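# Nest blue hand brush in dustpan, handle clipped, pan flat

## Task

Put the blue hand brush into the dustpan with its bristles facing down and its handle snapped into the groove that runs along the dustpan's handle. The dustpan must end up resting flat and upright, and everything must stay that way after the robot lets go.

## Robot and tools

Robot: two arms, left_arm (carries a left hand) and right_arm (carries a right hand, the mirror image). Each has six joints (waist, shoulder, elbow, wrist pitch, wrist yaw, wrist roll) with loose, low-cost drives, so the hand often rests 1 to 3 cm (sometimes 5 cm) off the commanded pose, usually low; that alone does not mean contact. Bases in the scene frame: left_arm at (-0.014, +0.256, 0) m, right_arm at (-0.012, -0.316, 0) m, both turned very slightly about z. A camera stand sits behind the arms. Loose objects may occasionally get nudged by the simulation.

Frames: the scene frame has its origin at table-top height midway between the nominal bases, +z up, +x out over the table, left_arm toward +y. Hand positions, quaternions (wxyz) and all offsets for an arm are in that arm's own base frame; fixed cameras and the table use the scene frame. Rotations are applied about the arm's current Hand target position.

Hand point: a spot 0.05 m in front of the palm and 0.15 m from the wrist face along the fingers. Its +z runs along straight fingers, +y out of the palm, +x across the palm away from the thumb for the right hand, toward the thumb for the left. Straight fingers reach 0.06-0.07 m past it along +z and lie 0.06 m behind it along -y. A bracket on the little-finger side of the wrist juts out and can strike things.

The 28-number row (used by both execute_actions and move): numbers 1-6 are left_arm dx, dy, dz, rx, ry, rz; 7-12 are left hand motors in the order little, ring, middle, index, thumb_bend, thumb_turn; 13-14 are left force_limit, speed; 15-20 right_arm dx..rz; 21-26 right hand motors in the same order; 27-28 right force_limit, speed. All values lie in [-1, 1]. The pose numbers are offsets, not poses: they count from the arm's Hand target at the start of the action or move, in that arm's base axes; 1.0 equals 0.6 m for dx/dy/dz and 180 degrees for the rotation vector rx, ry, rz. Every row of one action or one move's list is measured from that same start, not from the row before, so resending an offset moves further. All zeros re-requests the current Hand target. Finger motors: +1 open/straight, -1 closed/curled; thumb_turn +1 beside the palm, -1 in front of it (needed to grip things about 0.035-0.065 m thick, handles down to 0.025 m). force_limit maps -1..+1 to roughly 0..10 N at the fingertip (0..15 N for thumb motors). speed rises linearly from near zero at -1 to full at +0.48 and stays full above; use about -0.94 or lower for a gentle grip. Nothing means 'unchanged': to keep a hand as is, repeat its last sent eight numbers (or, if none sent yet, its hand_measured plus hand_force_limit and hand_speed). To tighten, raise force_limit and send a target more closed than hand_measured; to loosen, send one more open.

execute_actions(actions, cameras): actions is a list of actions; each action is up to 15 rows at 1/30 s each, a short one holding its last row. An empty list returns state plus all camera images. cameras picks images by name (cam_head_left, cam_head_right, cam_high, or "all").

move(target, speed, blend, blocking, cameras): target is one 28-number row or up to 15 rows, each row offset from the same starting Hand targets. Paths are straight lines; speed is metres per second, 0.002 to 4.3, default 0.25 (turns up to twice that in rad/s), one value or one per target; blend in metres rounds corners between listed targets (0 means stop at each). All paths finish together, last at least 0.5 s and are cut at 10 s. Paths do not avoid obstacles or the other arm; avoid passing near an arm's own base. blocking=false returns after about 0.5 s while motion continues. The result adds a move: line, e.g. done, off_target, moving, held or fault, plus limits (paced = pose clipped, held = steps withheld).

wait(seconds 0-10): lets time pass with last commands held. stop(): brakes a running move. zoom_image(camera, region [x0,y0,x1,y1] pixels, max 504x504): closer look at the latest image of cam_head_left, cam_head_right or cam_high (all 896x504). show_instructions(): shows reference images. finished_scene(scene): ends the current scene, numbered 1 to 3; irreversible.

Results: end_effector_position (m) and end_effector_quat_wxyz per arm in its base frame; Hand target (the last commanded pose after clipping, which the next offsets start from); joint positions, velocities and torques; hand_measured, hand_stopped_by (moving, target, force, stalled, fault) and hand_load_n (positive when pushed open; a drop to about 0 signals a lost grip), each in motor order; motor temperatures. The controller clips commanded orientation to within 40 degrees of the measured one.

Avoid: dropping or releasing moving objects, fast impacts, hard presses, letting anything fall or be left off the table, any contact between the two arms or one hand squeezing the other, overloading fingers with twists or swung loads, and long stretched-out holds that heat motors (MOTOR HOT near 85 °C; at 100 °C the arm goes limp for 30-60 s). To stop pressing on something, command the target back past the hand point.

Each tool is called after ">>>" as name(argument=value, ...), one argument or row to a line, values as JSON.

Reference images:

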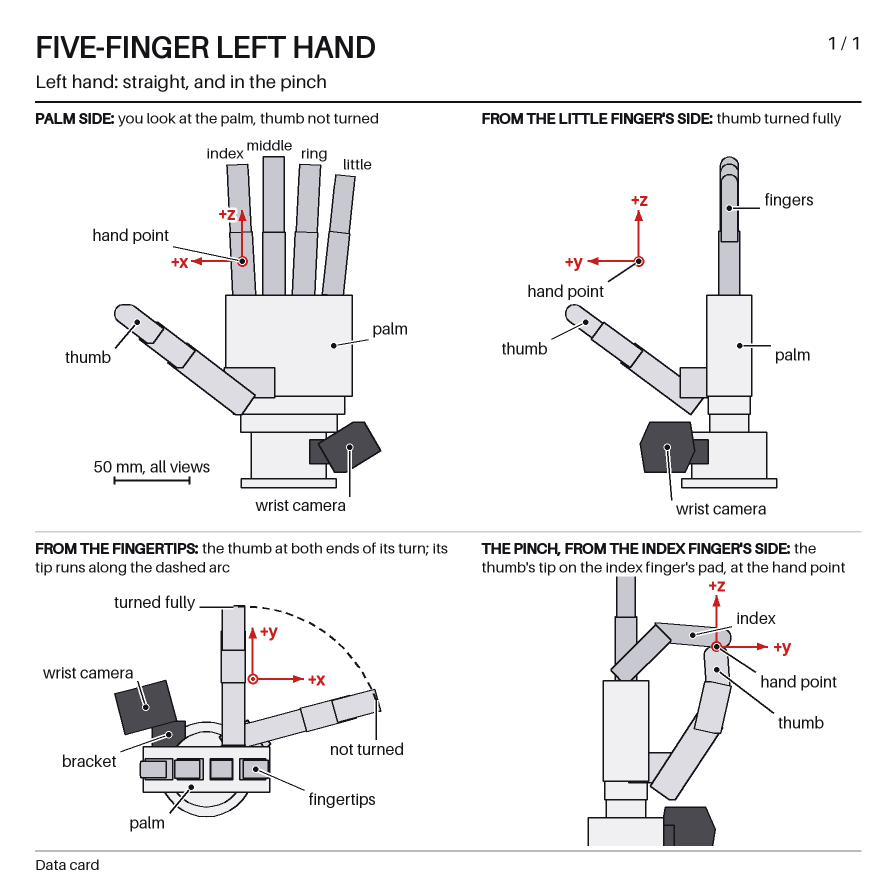

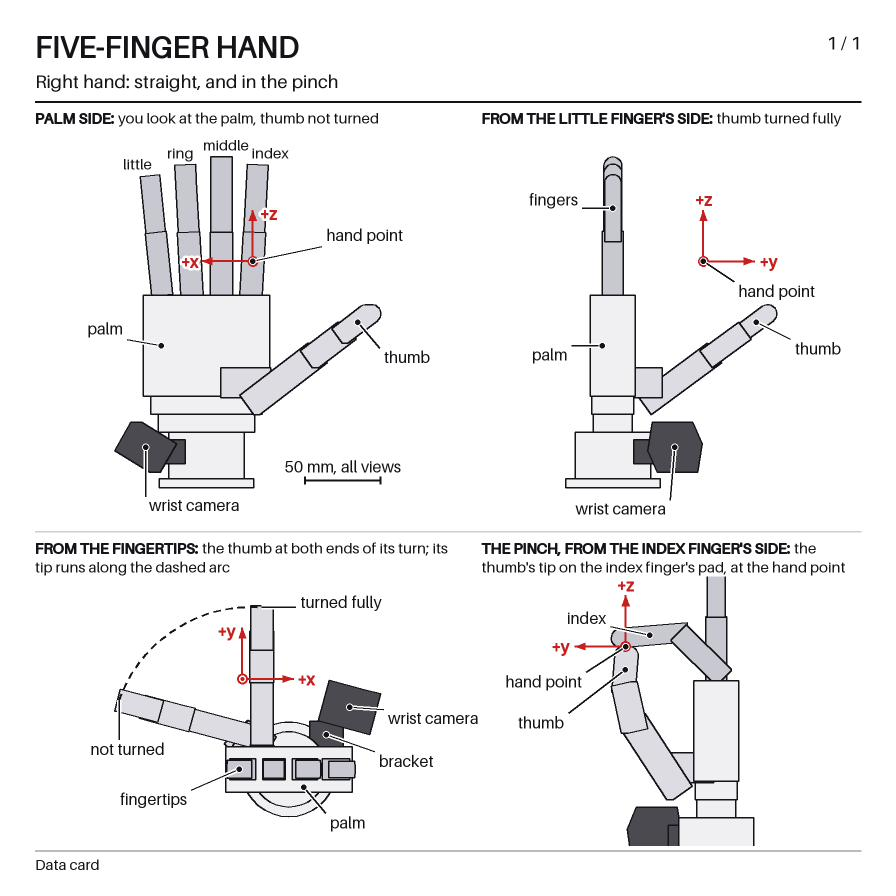

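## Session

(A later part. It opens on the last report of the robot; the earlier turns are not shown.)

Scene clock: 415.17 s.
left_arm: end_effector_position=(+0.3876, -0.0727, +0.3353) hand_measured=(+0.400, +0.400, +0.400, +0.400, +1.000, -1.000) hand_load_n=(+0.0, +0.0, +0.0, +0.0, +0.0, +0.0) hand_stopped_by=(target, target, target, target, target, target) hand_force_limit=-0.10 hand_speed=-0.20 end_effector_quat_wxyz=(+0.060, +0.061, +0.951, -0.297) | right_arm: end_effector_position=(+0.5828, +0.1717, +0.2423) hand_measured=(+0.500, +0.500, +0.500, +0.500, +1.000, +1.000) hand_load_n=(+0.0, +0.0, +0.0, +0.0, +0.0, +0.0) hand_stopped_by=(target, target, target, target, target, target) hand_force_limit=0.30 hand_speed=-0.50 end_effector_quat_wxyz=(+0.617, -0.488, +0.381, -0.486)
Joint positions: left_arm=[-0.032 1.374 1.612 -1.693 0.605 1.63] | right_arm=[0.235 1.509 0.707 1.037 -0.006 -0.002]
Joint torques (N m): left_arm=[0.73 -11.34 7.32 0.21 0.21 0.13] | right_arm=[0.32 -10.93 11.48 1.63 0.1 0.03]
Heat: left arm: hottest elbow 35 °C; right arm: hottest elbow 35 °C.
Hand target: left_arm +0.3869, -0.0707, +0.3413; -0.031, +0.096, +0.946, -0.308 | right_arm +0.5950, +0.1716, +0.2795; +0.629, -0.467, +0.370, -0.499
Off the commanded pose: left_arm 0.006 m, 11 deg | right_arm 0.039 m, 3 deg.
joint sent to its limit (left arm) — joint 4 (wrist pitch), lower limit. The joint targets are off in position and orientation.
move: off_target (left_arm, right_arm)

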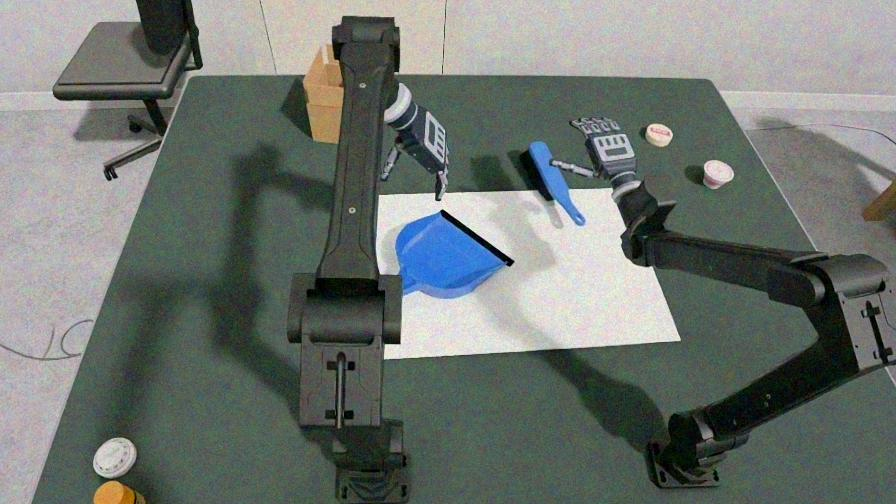

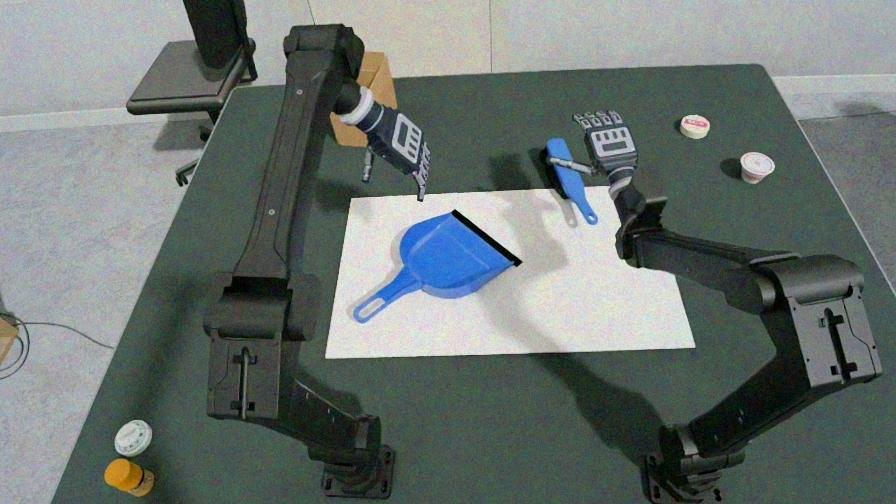

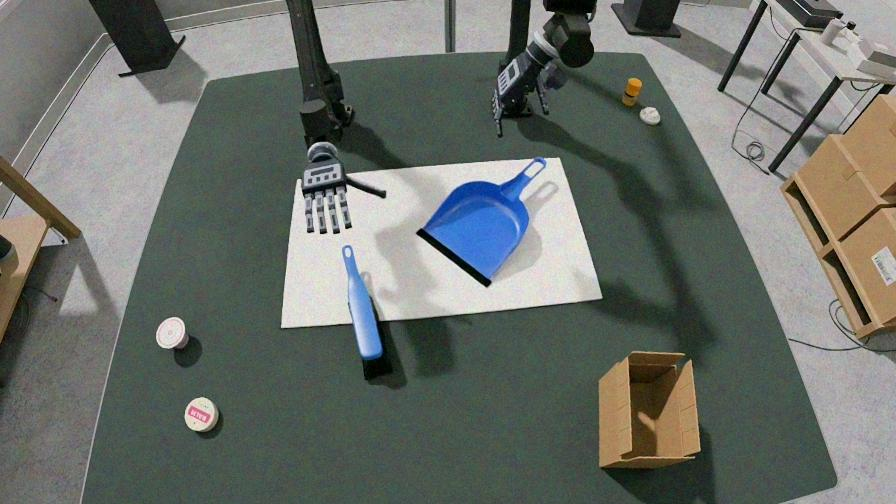

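>>> move(
  target=[
    [0,0,0,0,0,0,0.4,0.4,0.4,0.4,1,-1,-0.1,-0.2,0.186,0.0313,0.03,-0.2609,0.1519,0.4837,0.4,0.4,0.4,0.4,1,-1,0.0,0.0],
    [0,0,0,0,0,0,0.4,0.4,0.4,0.4,1,-1,-0.1,-0.2,0.186,0.0313,-0.14,-0.2609,0.1519,0.4837,0.4,0.4,0.4,0.4,1,-1,0.0,0.0],
  ],
  speed=[0.3,0.2],
  cameras=["all"],
)

>>> zoom_image(
  camera="cam_high",
  region=[290, 200, 450, 400],
)

>>> zoom_image(
  camera="cam_head_left",
  region=[480, 80, 640, 250],
)

Scene clock: 432.97 s.
left_arm: end_effector_position=(+0.3876, -0.0727, +0.3353) hand_measured=(+0.400, +0.400, +0.400, +0.400, +1.000, -1.000) hand_load_n=(+0.0, +0.0, -0.5, +0.0, +0.0, +0.0) hand_stopped_by=(target, target, target, target, target, target) hand_force_limit=-0.10 hand_speed=-0.20 end_effector_quat_wxyz=(+0.060, +0.061, +0.951, -0.297) | right_arm: end_effector_position=(+0.7046, +0.1911, +0.1884) hand_measured=(+0.400, +0.400, +0.400, +0.400, +1.000, -1.000) hand_load_n=(+0.0, +0.0, +0.0, +0.0, +0.0, +0.0) hand_stopped_by=(target, target, target, target, target, target) hand_force_limit=0.00 hand_speed=0.00 end_effector_quat_wxyz=(-0.491, +0.868, +0.063, +0.032)
Joint positions: left_arm=[-0.032 1.374 1.612 -1.693 0.605 1.63] | right_arm=[0.08 2.41 2.632 -1.675 -1.024 -1.57]
Joint torques (N m): left_arm=[0.91 -11.4 7.32 0.21 0.22 0.12] | right_arm=[0.15 -20.48 9.57 0.34 -0.37 -0.15]
Heat: left arm: hottest elbow 35 °C; right arm: hottest elbow 37 °C.
Hand target: left_arm +0.3869, -0.0707, +0.3413; -0.031, +0.096, +0.946, -0.308 | right_arm +0.7066, +0.1904, +0.1955; -0.480, +0.865, +0.125, -0.070
Off the commanded pose: left_arm 0.006 m, 11 deg | right_arm 0.007 m, 14 deg.
joint sent to its limit (left arm) — joint 4 (wrist pitch), lower limit. The joint targets are off in position and orientation.
joint sent to its limit (right arm) — joint 4 (wrist pitch), lower limit. The joint targets are off in position and orientation.
move: off_target (left_arm, right_arm)

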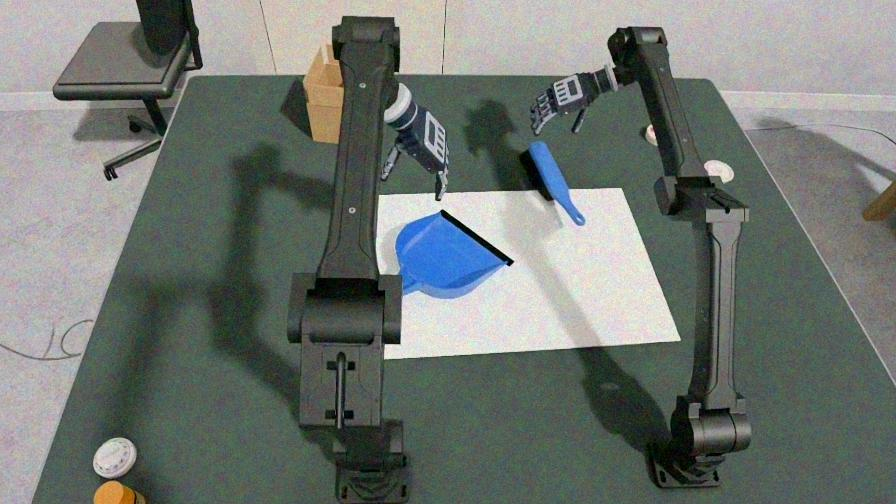

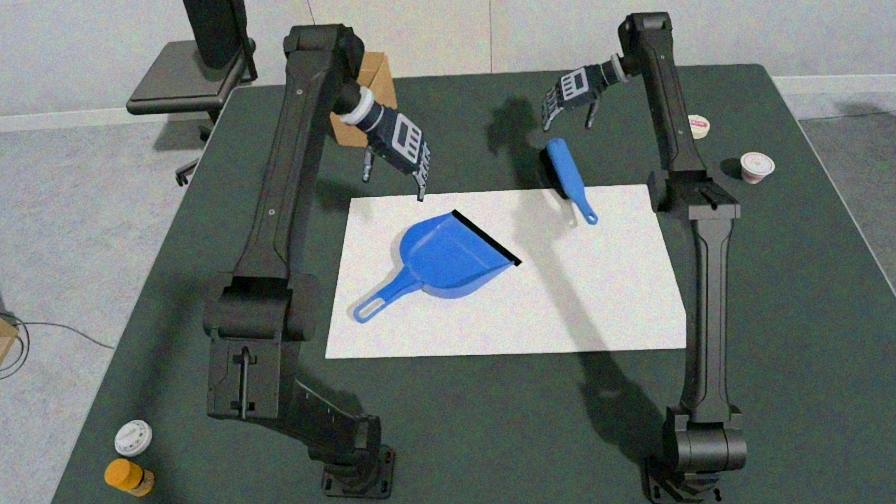

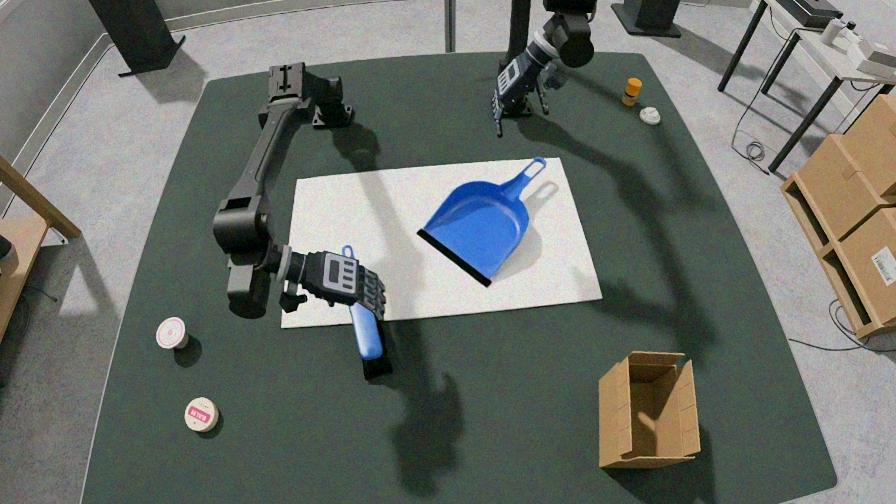

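Scaled by 2.520 from the camera's 896x504 image, which has a finer 1280x720 frame.

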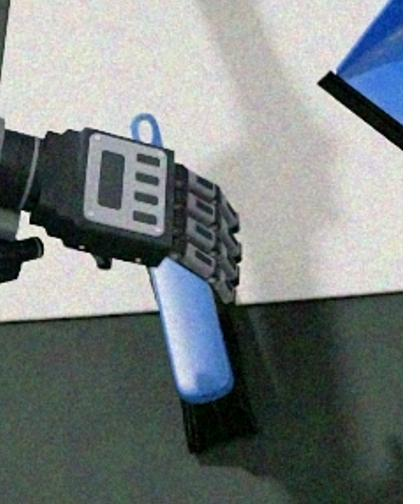

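Scaled by 2.965 from the camera's 896x504 image, which has a finer 1280x720 frame.

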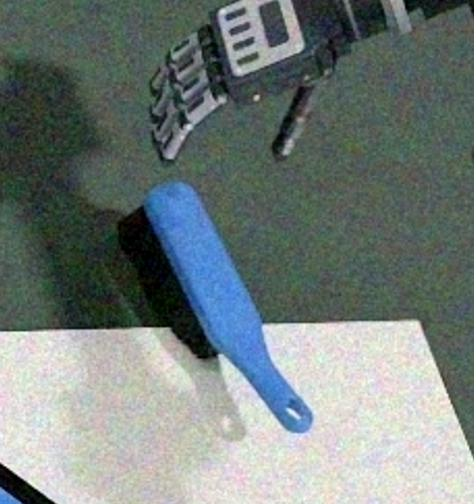

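>>> execute_actions(
  actions=[],
)

Scene clock: 444.20 s.
left_arm: end_effector_position=(+0.3876, -0.0727, +0.3353) hand_measured=(+0.400, +0.400, +0.400, +0.400, +1.000, -1.000) hand_load_n=(+0.0, +0.0, +0.0, +0.0, +0.0, +0.0) hand_stopped_by=(target, target, target, target, target, target) hand_force_limit=-0.10 hand_speed=-0.20 end_effector_quat_wxyz=(+0.060, +0.061, +0.951, -0.297) | right_arm: end_effector_position=(+0.7046, +0.1911, +0.1884) hand_measured=(+0.400, +0.400, +0.400, +0.400, +1.000, -1.000) hand_load_n=(+0.0, +0.0, +0.0, +0.0, +0.0, +0.0) hand_stopped_by=(target, target, target, target, target, target) hand_force_limit=0.00 hand_speed=0.00 end_effector_quat_wxyz=(-0.491, +0.868, +0.063, +0.032)
Joint positions: left_arm=[-0.032 1.374 1.612 -1.693 0.605 1.63] | right_arm=[0.08 2.41 2.632 -1.675 -1.024 -1.57]
Joint velocities: within noise
Joint torques (N m): left_arm=[0.73 -11.28 7.32 0.21 0.23 0.13] | right_arm=[0.44 -20.42 9.61 0.44 -0.38 -0.17]
Motor temperatures (°C): left_arm=[25 31 35 25 24 28] | right_arm=[29 31 37 27 25 24]
Heat: left arm: hottest elbow 35 °C; right arm: hottest elbow 37 °C.
Hand target: left_arm +0.3869, -0.0707, +0.3413; -0.031, +0.096, +0.946, -0.308 | right_arm +0.7066, +0.1904, +0.1955; -0.480, +0.865, +0.125, -0.070
Off the commanded pose: left_arm 0.006 m, 11 deg | right_arm 0.007 m, 14 deg.

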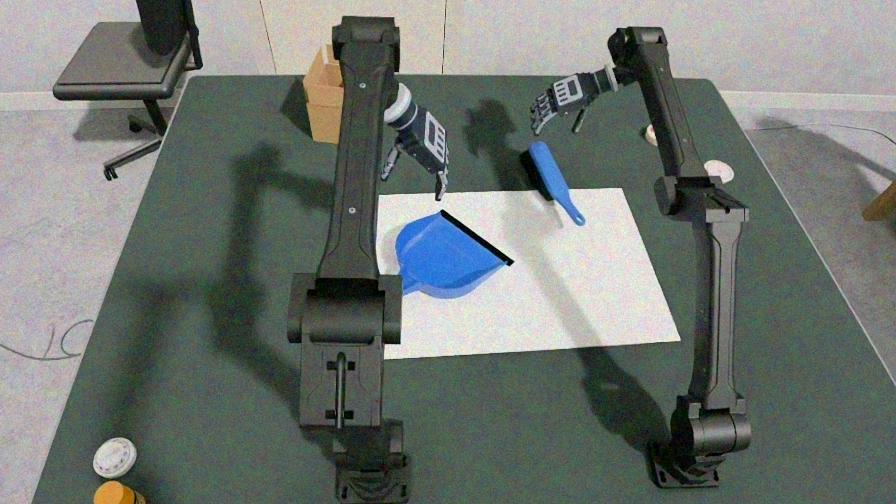

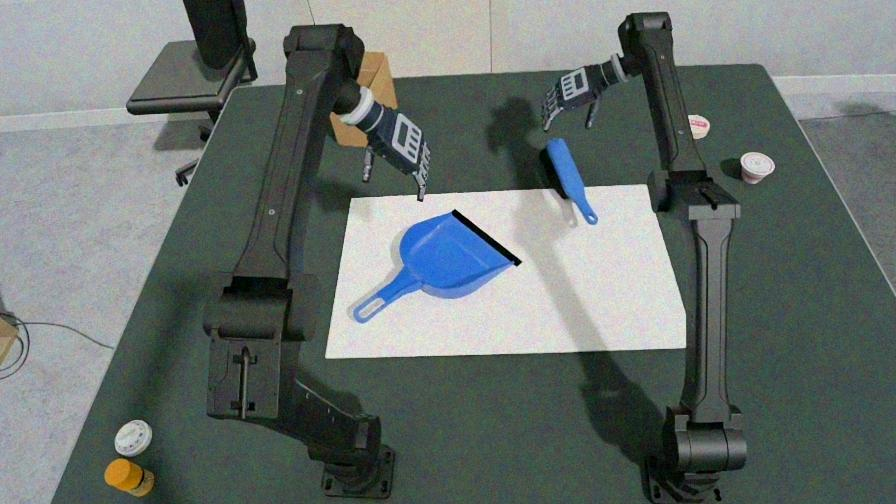

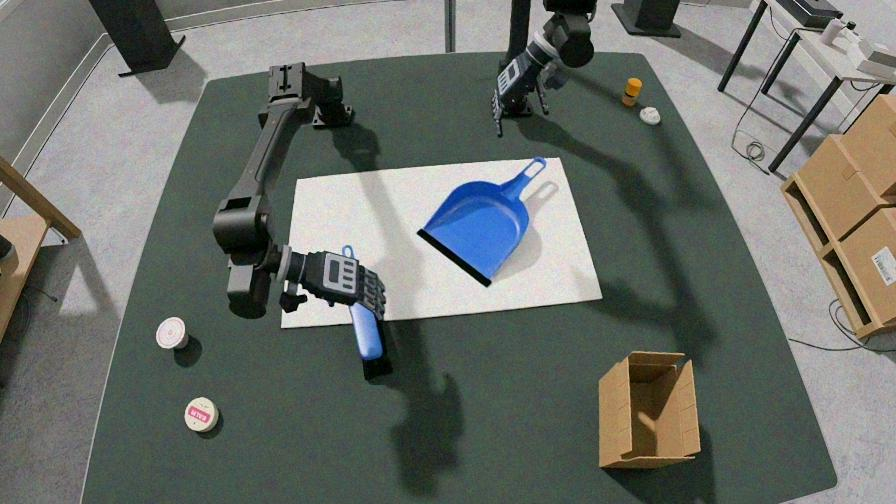

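>>> move(
  target=[0,0,0,0,0,0,0.4,0.4,0.4,0.4,1,-1,-0.1,-0.2,-0.0167,0,-0.1,0,0,0,0.4,0.4,0.4,0.4,1,-1,0.0,0.0],
  speed=0.1,
  cameras=["all"],
)

Scene clock: 449.63 s.
left_arm: end_effector_position=(+0.3876, -0.0727, +0.3353) hand_measured=(+0.400, +0.400, +0.400, +0.400, +1.000, -1.000) hand_load_n=(+0.0, +0.0, +0.0, +0.0, +0.0, +0.0) hand_stopped_by=(target, target, target, target, target, target) hand_force_limit=-0.10 hand_speed=-0.20 end_effector_quat_wxyz=(+0.060, +0.061, +0.951, -0.297) | right_arm: end_effector_position=(+0.6946, +0.1898, +0.1327) hand_measured=(+0.400, +0.400, +0.400, +0.400, +1.000, -1.000) hand_load_n=(+0.0, +0.0, +0.0, +0.0, +0.0, +0.5) hand_stopped_by=(target, target, target, target, target, target) hand_force_limit=0.00 hand_speed=0.00 end_effector_quat_wxyz=(-0.481, +0.873, +0.080, +0.002)
Joint positions: left_arm=[-0.032 1.374 1.612 -1.693 0.605 1.63] | right_arm=[0.086 2.433 2.536 -1.675 -1.003 -1.668]
Joint torques (N m): left_arm=[0.91 -11.4 7.34 0.23 0.23 0.13] | right_arm=[0.38 -20.19 9.36 0.17 -0.37 -0.15]
Heat: left arm: hottest elbow 35 °C; right arm: hottest elbow 37 °C.
Hand target: left_arm +0.3869, -0.0707, +0.3413; -0.031, +0.096, +0.946, -0.308 | right_arm +0.6966, +0.1904, +0.1355; -0.480, +0.865, +0.125, -0.070
Off the commanded pose: left_arm 0.006 m, 11 deg | right_arm 0.003 m, 10 deg.
joint sent to its limit (left arm) — joint 4 (wrist pitch), lower limit. The joint targets are off in position and orientation.
joint sent to its limit (right arm) — joint 4 (wrist pitch), lower limit. The joint targets are off in position and orientation.
move: off_target (left_arm, right_arm)

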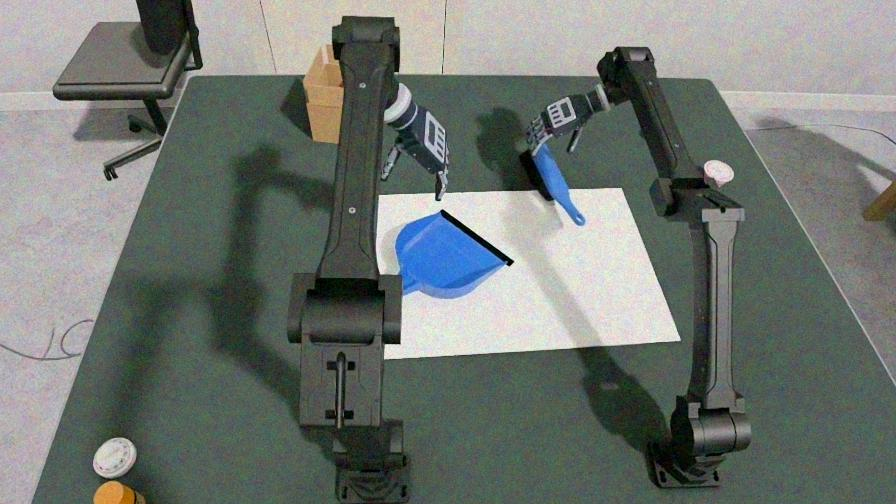

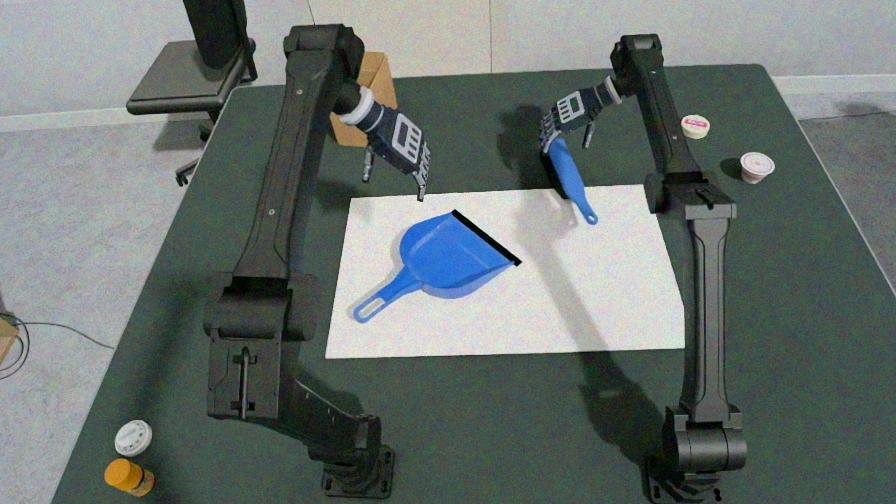

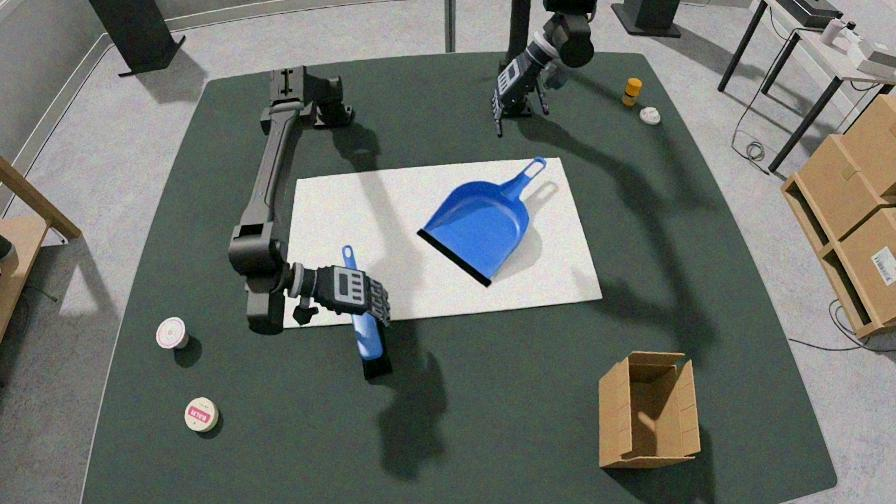

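>>> move(
  target=[0,0,0,0,0,0,0.4,0.4,0.4,0.4,1,-1,-0.1,-0.2,0,0,-0.06,0,0,0,0.4,0.4,0.4,0.4,1,-1,0.0,0.0],
  speed=0.08,
  cameras=["all"],
)

>>> zoom_image(
  camera="cam_high",
  region=[260, 220, 460, 400],
)

>>> zoom_image(
  camera="cam_head_right",
  region=[500, 60, 660, 240],
)

Scene clock: 455.57 s.
left_arm: end_effector_position=(+0.3876, -0.0727, +0.3353) hand_measured=(+0.400, +0.400, +0.400, +0.400, +1.000, -1.000) hand_load_n=(+0.0, +0.0, +0.0, +0.0, +0.0, +0.0) hand_stopped_by=(target, target, target, target, target, target) hand_force_limit=-0.10 hand_speed=-0.20 end_effector_quat_wxyz=(+0.060, +0.061, +0.951, -0.297) | right_arm: end_effector_position=(+0.6946, +0.1894, +0.0983) hand_measured=(+0.400, +0.400, +0.400, +0.400, +1.000, -1.000) hand_load_n=(+0.0, +0.0, +0.0, +0.0, +0.0, +0.0) hand_stopped_by=(target, target, target, target, target, target) hand_force_limit=0.00 hand_speed=0.00 end_effector_quat_wxyz=(-0.478, +0.874, +0.087, -0.011)
Joint positions: left_arm=[-0.032 1.374 1.612 -1.693 0.605 1.63] | right_arm=[0.088 2.476 2.527 -1.675 -0.997 -1.711]
Joint torques (N m): left_arm=[0.79 -11.34 7.32 0.2 0.22 0.13] | right_arm=[0.09 -20.19 9.26 0.2 -0.36 -0.13]
Heat: left arm: hottest elbow 35 °C; right arm: hottest elbow 37 °C.
Hand target: left_arm +0.3869, -0.0707, +0.3413; -0.031, +0.096, +0.946, -0.308 | right_arm +0.6966, +0.1904, +0.0995; -0.480, +0.865, +0.125, -0.070
Off the commanded pose: left_arm 0.006 m, 11 deg | right_arm 0.002 m, 8 deg.
joint sent to its limit (left arm) — joint 4 (wrist pitch), lower limit. The joint targets are off in position and orientation.
joint sent to its limit (right arm) — joint 4 (wrist pitch), lower limit. The joint targets are off in position and orientation.
move: off_target (left_arm, right_arm)

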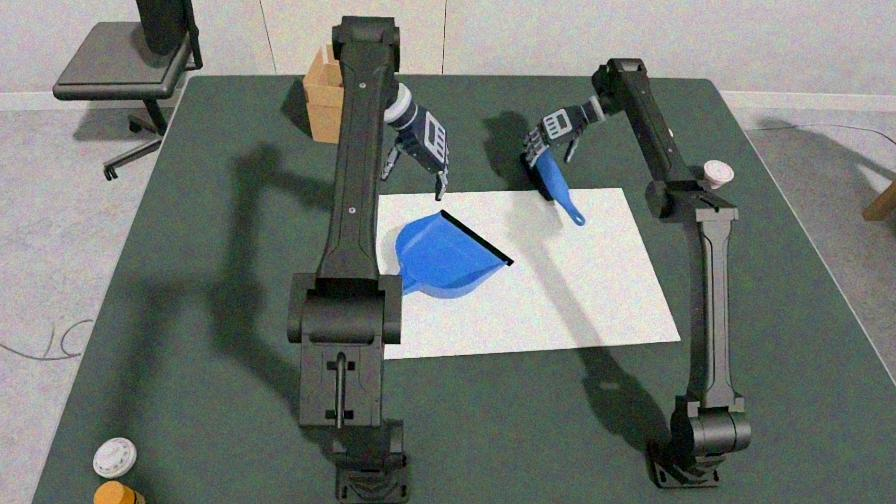

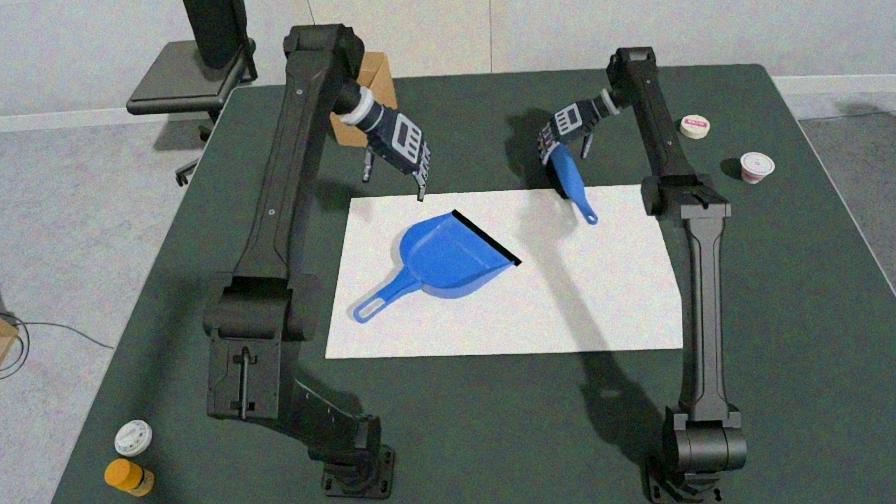

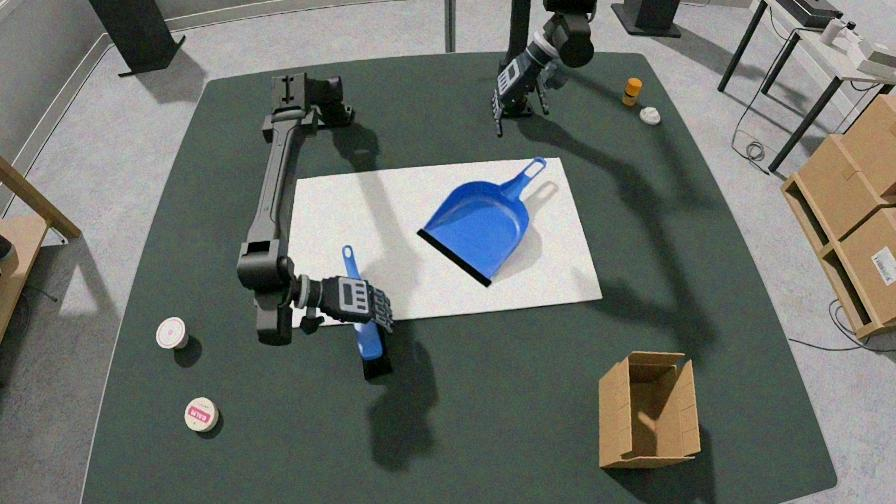

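Scaled by 2.520 from the camera's 896x504 image, which has a finer 1280x720 frame.

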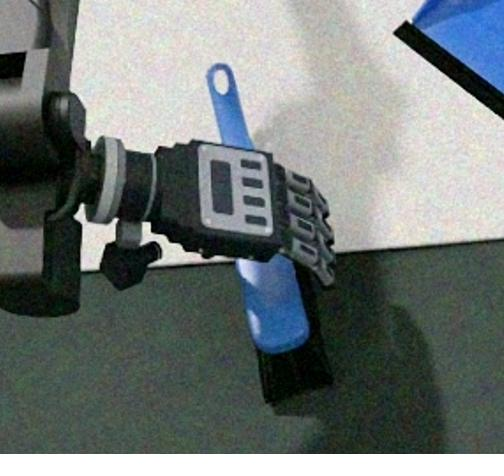

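Scaled by 2.800 from the camera's 896x504 image, which has a finer 1280x720 frame.

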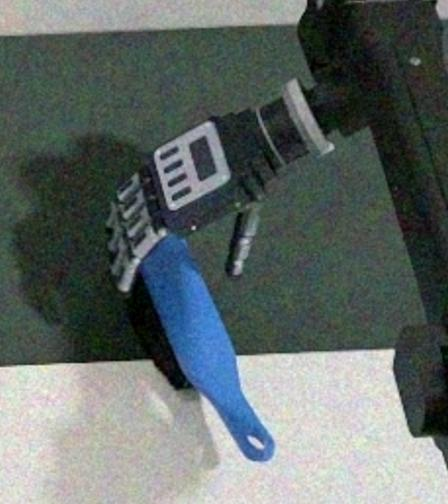

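>>> move(
  target=[0,0,0,0,0,0,0.4,0.4,0.4,0.4,1,-1,-0.1,-0.2,0,0,-0.053,0,0,0,0.4,0.4,0.4,0.4,1,-1,0.0,0.0],
  speed=0.06,
  cameras=["all"],
)

>>> zoom_image(
  camera="cam_high",
  region=[260, 220, 460, 400],
)

>>> zoom_image(
  camera="cam_head_right",
  region=[500, 60, 660, 240],
)

Scene clock: 463.50 s.
left_arm: end_effector_position=(+0.3876, -0.0727, +0.3353) hand_measured=(+0.400, +0.400, +0.400, +0.400, +1.000, -1.000) hand_load_n=(+0.0, +0.0, +0.0, +0.0, +0.0, +0.0) hand_stopped_by=(target, target, target, target, target, target) hand_force_limit=-0.10 hand_speed=-0.20 end_effector_quat_wxyz=(+0.060, +0.061, +0.951, -0.297) | right_arm: end_effector_position=(+0.6945, +0.1896, +0.0666) hand_measured=(+0.400, +0.400, +0.400, +0.400, +1.000, -1.000) hand_load_n=(+0.0, +0.0, +0.0, +0.0, +0.0, +0.0) hand_stopped_by=(target, target, target, target, target, target) hand_force_limit=0.00 hand_speed=0.00 end_effector_quat_wxyz=(-0.477, +0.873, +0.093, -0.023)
Joint positions: left_arm=[-0.032 1.374 1.612 -1.693 0.605 1.63] | right_arm=[0.089 2.521 2.527 -1.675 -0.994 -1.746]
Joint torques (N m): left_arm=[0.79 -11.34 7.35 0.23 0.21 0.13] | right_arm=[0.44 -20.6 9.25 0.12 -0.35 -0.13]
Heat: left arm: hottest elbow 35 °C; right arm: hottest elbow 37 °C.
Hand target: left_arm +0.3869, -0.0707, +0.3413; -0.031, +0.096, +0.946, -0.308 | right_arm +0.6966, +0.1904, +0.0677; -0.480, +0.865, +0.125, -0.070
Off the commanded pose: left_arm 0.006 m, 11 deg | right_arm 0.003 m, 7 deg.
joint sent to its limit (left arm) — joint 4 (wrist pitch), lower limit. The joint targets are off in position and orientation.
joint sent to its limit (right arm) — joint 4 (wrist pitch), lower limit. The joint targets are off in position and orientation.
move: off_target (left_arm, right_arm)

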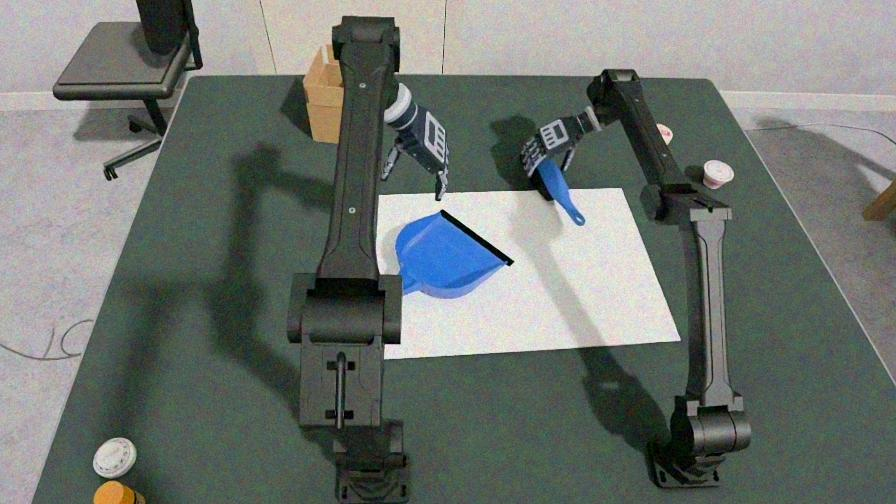

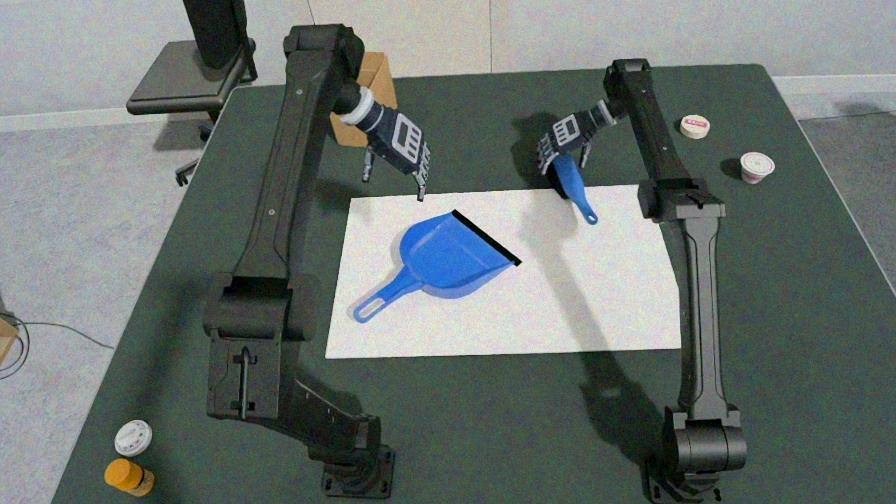

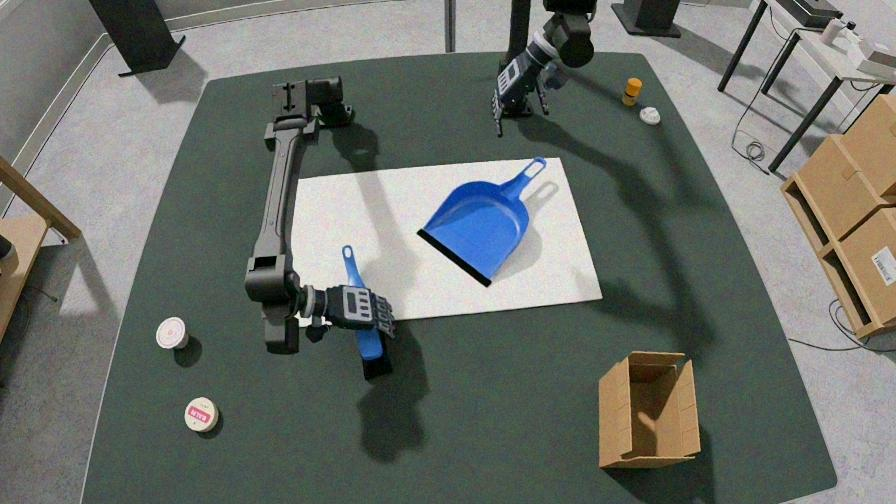

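Scaled by 2.520 from the camera's 896x504 image, which has a finer 1280x720 frame.

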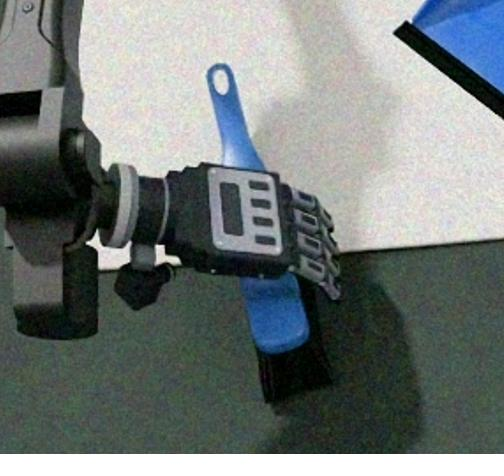

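Scaled by 2.800 from the camera's 896x504 image, which has a finer 1280x720 frame.

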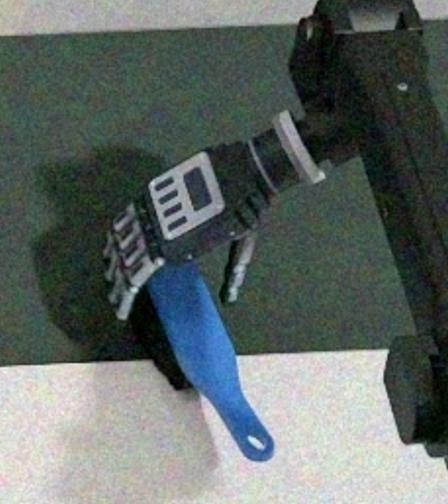

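>>> execute_actions(
  actions=[
    [[0,0,0,0,0,0,0.4,0.4,0.4,0.4,1,-1,-0.1,-0.2,0,0,0,0,0,0,0.25,0.15,-0.4,-0.4,0.1,-1,-0.5,-0.85]],
    [[0,0,0,0,0,0,0.4,0.4,0.4,0.4,1,-1,-0.1,-0.2,0,0,0,0,0,0,0.25,0.15,-0.4,-0.4,0.1,-1,-0.5,-0.85]],
    [[0,0,0,0,0,0,0.4,0.4,0.4,0.4,1,-1,-0.1,-0.2,0,0,0,0,0,0,0.25,0.15,-0.4,-0.4,0.1,-1,-0.5,-0.85]],
    [[0,0,0,0,0,0,0.4,0.4,0.4,0.4,1,-1,-0.1,-0.2,0,0,0,0,0,0,0.25,0.15,-0.4,-0.4,0.1,-1,-0.5,-0.85]],
    [[0,0,0,0,0,0,0.4,0.4,0.4,0.4,1,-1,-0.1,-0.2,0,0,0,0,0,0,0.25,0.15,-0.4,-0.4,0.1,-1,-0.5,-0.85]],
    [[0,0,0,0,0,0,0.4,0.4,0.4,0.4,1,-1,-0.1,-0.2,0,0,0,0,0,0,0.25,0.15,-0.4,-0.4,0.1,-1,-0.5,-0.85]],
  ],
)

>>> wait(
  seconds=2,
  cameras=["all"],
)

>>> zoom_image(
  camera="cam_high",
  region=[260, 220, 460, 400],
)

>>> zoom_image(
  camera="cam_head_right",
  region=[500, 60, 660, 240],
)

Scene clock: 471.33 s.
left_arm: end_effector_position=(+0.3876, -0.0727, +0.3353) hand_measured=(+0.400, +0.400, +0.400, +0.400, +1.000, -1.000) hand_load_n=(+0.0, +0.0, +0.0, +0.0, +0.0, +0.0) hand_stopped_by=(target, target, target, target, target, target) hand_force_limit=-0.10 hand_speed=-0.20 end_effector_quat_wxyz=(+0.060, +0.061, +0.951, -0.297) | right_arm: end_effector_position=(+0.6945, +0.1893, +0.0664) hand_measured=(+0.250, +0.150, +0.014, -0.056, +0.804, -1.000) hand_load_n=(+0.0, +0.0, +1.0, +5.5, +7.0, +0.0) hand_stopped_by=(target, target, force, force, force, target) hand_force_limit=-0.50 hand_speed=-0.85 end_effector_quat_wxyz=(-0.477, +0.874, +0.093, -0.023)
Joint positions: left_arm=[-0.032 1.374 1.612 -1.693 0.605 1.63] | right_arm=[0.089 2.521 2.527 -1.675 -0.992 -1.746]
Joint torques (N m): left_arm=[0.73 -11.28 7.36 0.23 0.22 0.13] | right_arm=[0.38 -20.66 9.26 0.08 -0.36 -0.15]
Heat: left arm: hottest elbow 35 °C; right arm: hottest elbow 36 °C.
Hand target: left_arm +0.3869, -0.0707, +0.3413; -0.031, +0.096, +0.946, -0.308 | right_arm +0.6966, +0.1904, +0.0677; -0.480, +0.865, +0.125, -0.070
Off the commanded pose: left_arm 0.006 m, 11 deg | right_arm 0.003 m, 7 deg.
joint sent to its limit (left arm) — joint 4 (wrist pitch), lower limit. The joint targets are off in position and orientation.
joint sent to its limit (right arm) — joint 4 (wrist pitch), lower limit. The joint targets are off in position and orientation.
Step readings (end_effector_position of left_arm | right_arm):
0: (+0.3876, -0.0727, +0.3353) | (+0.6945, +0.1896, +0.0666)
1: (+0.3876, -0.0727, +0.3353) | (+0.6945, +0.1896, +0.0666)
2: (+0.3876, -0.0727, +0.3353) | (+0.6945, +0.1896, +0.0666)
4: (+0.3876, -0.0727, +0.3353) | (+0.6945, +0.1893, +0.0664)
8: (+0.3876, -0.0727, +0.3353) | (+0.6945, +0.1893, +0.0664)
15: (+0.3876, -0.0727, +0.3353) | (+0.6945, +0.1893, +0.0664)
16: (+0.3876, -0.0727, +0.3353) | (+0.6945, +0.1893, +0.0664)
17: (+0.3876, -0.0727, +0.3353) | (+0.6945, +0.1893, +0.0664)
19: (+0.3876, -0.0727, +0.3353) | (+0.6945, +0.1893, +0.0664)
23: (+0.3876, -0.0727, +0.3353) | (+0.6945, +0.1893, +0.0664)
30: (+0.3876, -0.0727, +0.3353) | (+0.6945, +0.1893, +0.0664)
31: (+0.3876, -0.0727, +0.3353) | (+0.6945, +0.1893, +0.0664)
32: (+0.3876, -0.0727, +0.3353) | (+0.6945, +0.1893, +0.0664)
34: (+0.3876, -0.0727, +0.3353) | (+0.6945, +0.1893, +0.0664)
38: (+0.3876, -0.0727, +0.3353) | (+0.6945, +0.1893, +0.0664)
45: (+0.3876, -0.0727, +0.3353) | (+0.6945, +0.1893, +0.0664)
46: (+0.3876, -0.0727, +0.3353) | (+0.6945, +0.1893, +0.0664)
47: (+0.3876, -0.0727, +0.3353) | (+0.6945, +0.1893, +0.0664)
49: (+0.3876, -0.0727, +0.3353) | (+0.6945, +0.1893, +0.0664)
53: (+0.3876, -0.0727, +0.3353) | (+0.6945, +0.1893, +0.0664)
60: (+0.3876, -0.0727, +0.3353) | (+0.6945, +0.1893, +0.0664)
61: (+0.3876, -0.0727, +0.3353) | (+0.6945, +0.1893, +0.0664)
62: (+0.3876, -0.0727, +0.3353) | (+0.6945, +0.1893, +0.0664)
64: (+0.3876, -0.0727, +0.3353) | (+0.6945, +0.1893, +0.0664)
68: (+0.3876, -0.0727, +0.3353) | (+0.6945, +0.1893, +0.0664)
75: (+0.3876, -0.0727, +0.3353) | (+0.6945, +0.1893, +0.0664)
76: (+0.3876, -0.0727, +0.3353) | (+0.6945, +0.1893, +0.0664)
77: (+0.3876, -0.0727, +0.3353) | (+0.6945, +0.1893, +0.0664)
79: (+0.3876, -0.0727, +0.3353) | (+0.6945, +0.1893, +0.0664)
83: (+0.3876, -0.0727, +0.3353) | (+0.6945, +0.1893, +0.0664)
90: (+0.3876, -0.0727, +0.3353) | (+0.6945, +0.1893, +0.0664)

Scene clock: 473.33 s.
left_arm: end_effector_position=(+0.3876, -0.0727, +0.3353) hand_measured=(+0.400, +0.400, +0.400, +0.400, +1.000, -1.000) hand_load_n=(+0.0, +0.0, +0.0, +0.0, +0.0, +0.0) hand_stopped_by=(target, target, target, target, target, target) hand_force_limit=-0.10 hand_speed=-0.20 end_effector_quat_wxyz=(+0.060, +0.061, +0.951, -0.297) | right_arm: end_effector_position=(+0.6945, +0.1893, +0.0664) hand_measured=(+0.250, +0.150, +0.014, -0.056, +0.804, -1.000) hand_load_n=(+0.0, +0.0, +1.0, +5.5, +7.0, +0.5) hand_stopped_by=(target, target, force, force, force, target) hand_force_limit=-0.50 hand_speed=-0.85 end_effector_quat_wxyz=(-0.477, +0.874, +0.093, -0.023)
Joint positions: left_arm=[-0.032 1.374 1.612 -1.693 0.605 1.63] | right_arm=[0.089 2.521 2.527 -1.675 -0.992 -1.746]
Joint torques (N m): left_arm=[0.79 -11.4 7.38 0.2 0.22 0.14] | right_arm=[0.56 -20.42 9.28 0.02 -0.38 -0.14]
Heat: left arm: hottest elbow 35 °C; right arm: hottest elbow 36 °C.
Hand target: left_arm +0.3869, -0.0707, +0.3413; -0.031, +0.096, +0.946, -0.308 | right_arm +0.6966, +0.1904, +0.0677; -0.480, +0.865, +0.125, -0.070
Off the commanded pose: left_arm 0.006 m, 11 deg | right_arm 0.003 m, 7 deg.
wait: 2.00 s; at rest by 0.17 s

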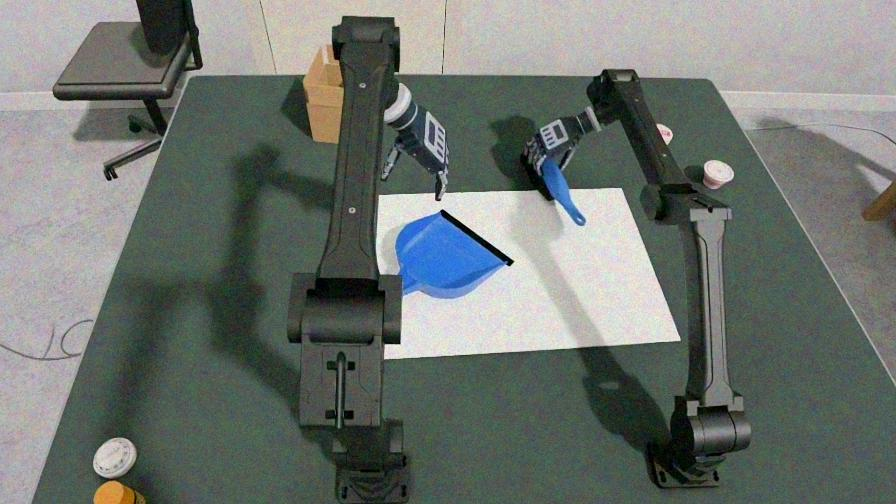

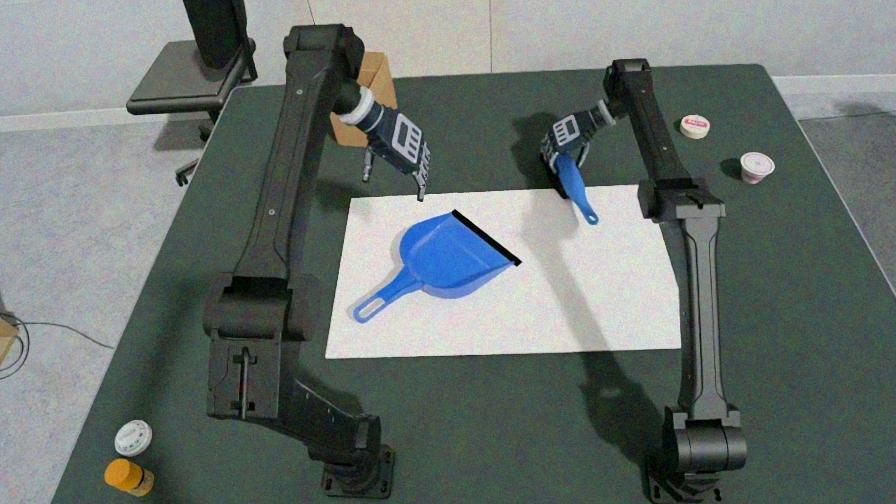

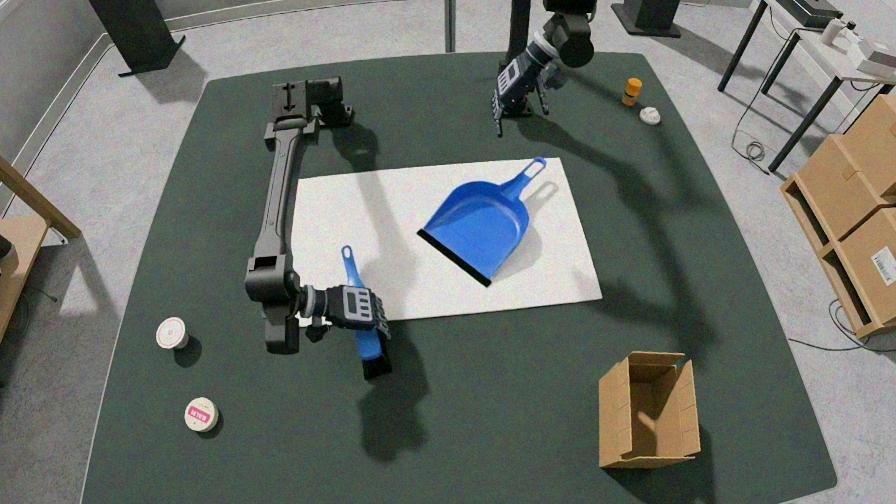

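Scaled by 2.520 from the camera's 896x504 image, which has a finer 1280x720 frame.

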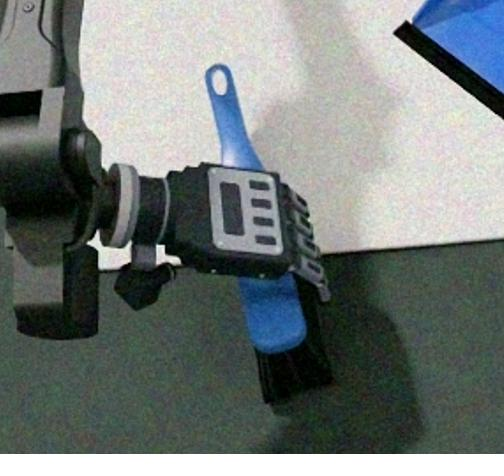

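Scaled by 2.800 from the camera's 896x504 image, which has a finer 1280x720 frame.

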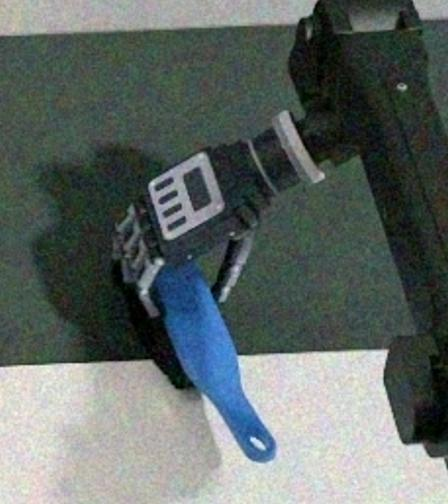

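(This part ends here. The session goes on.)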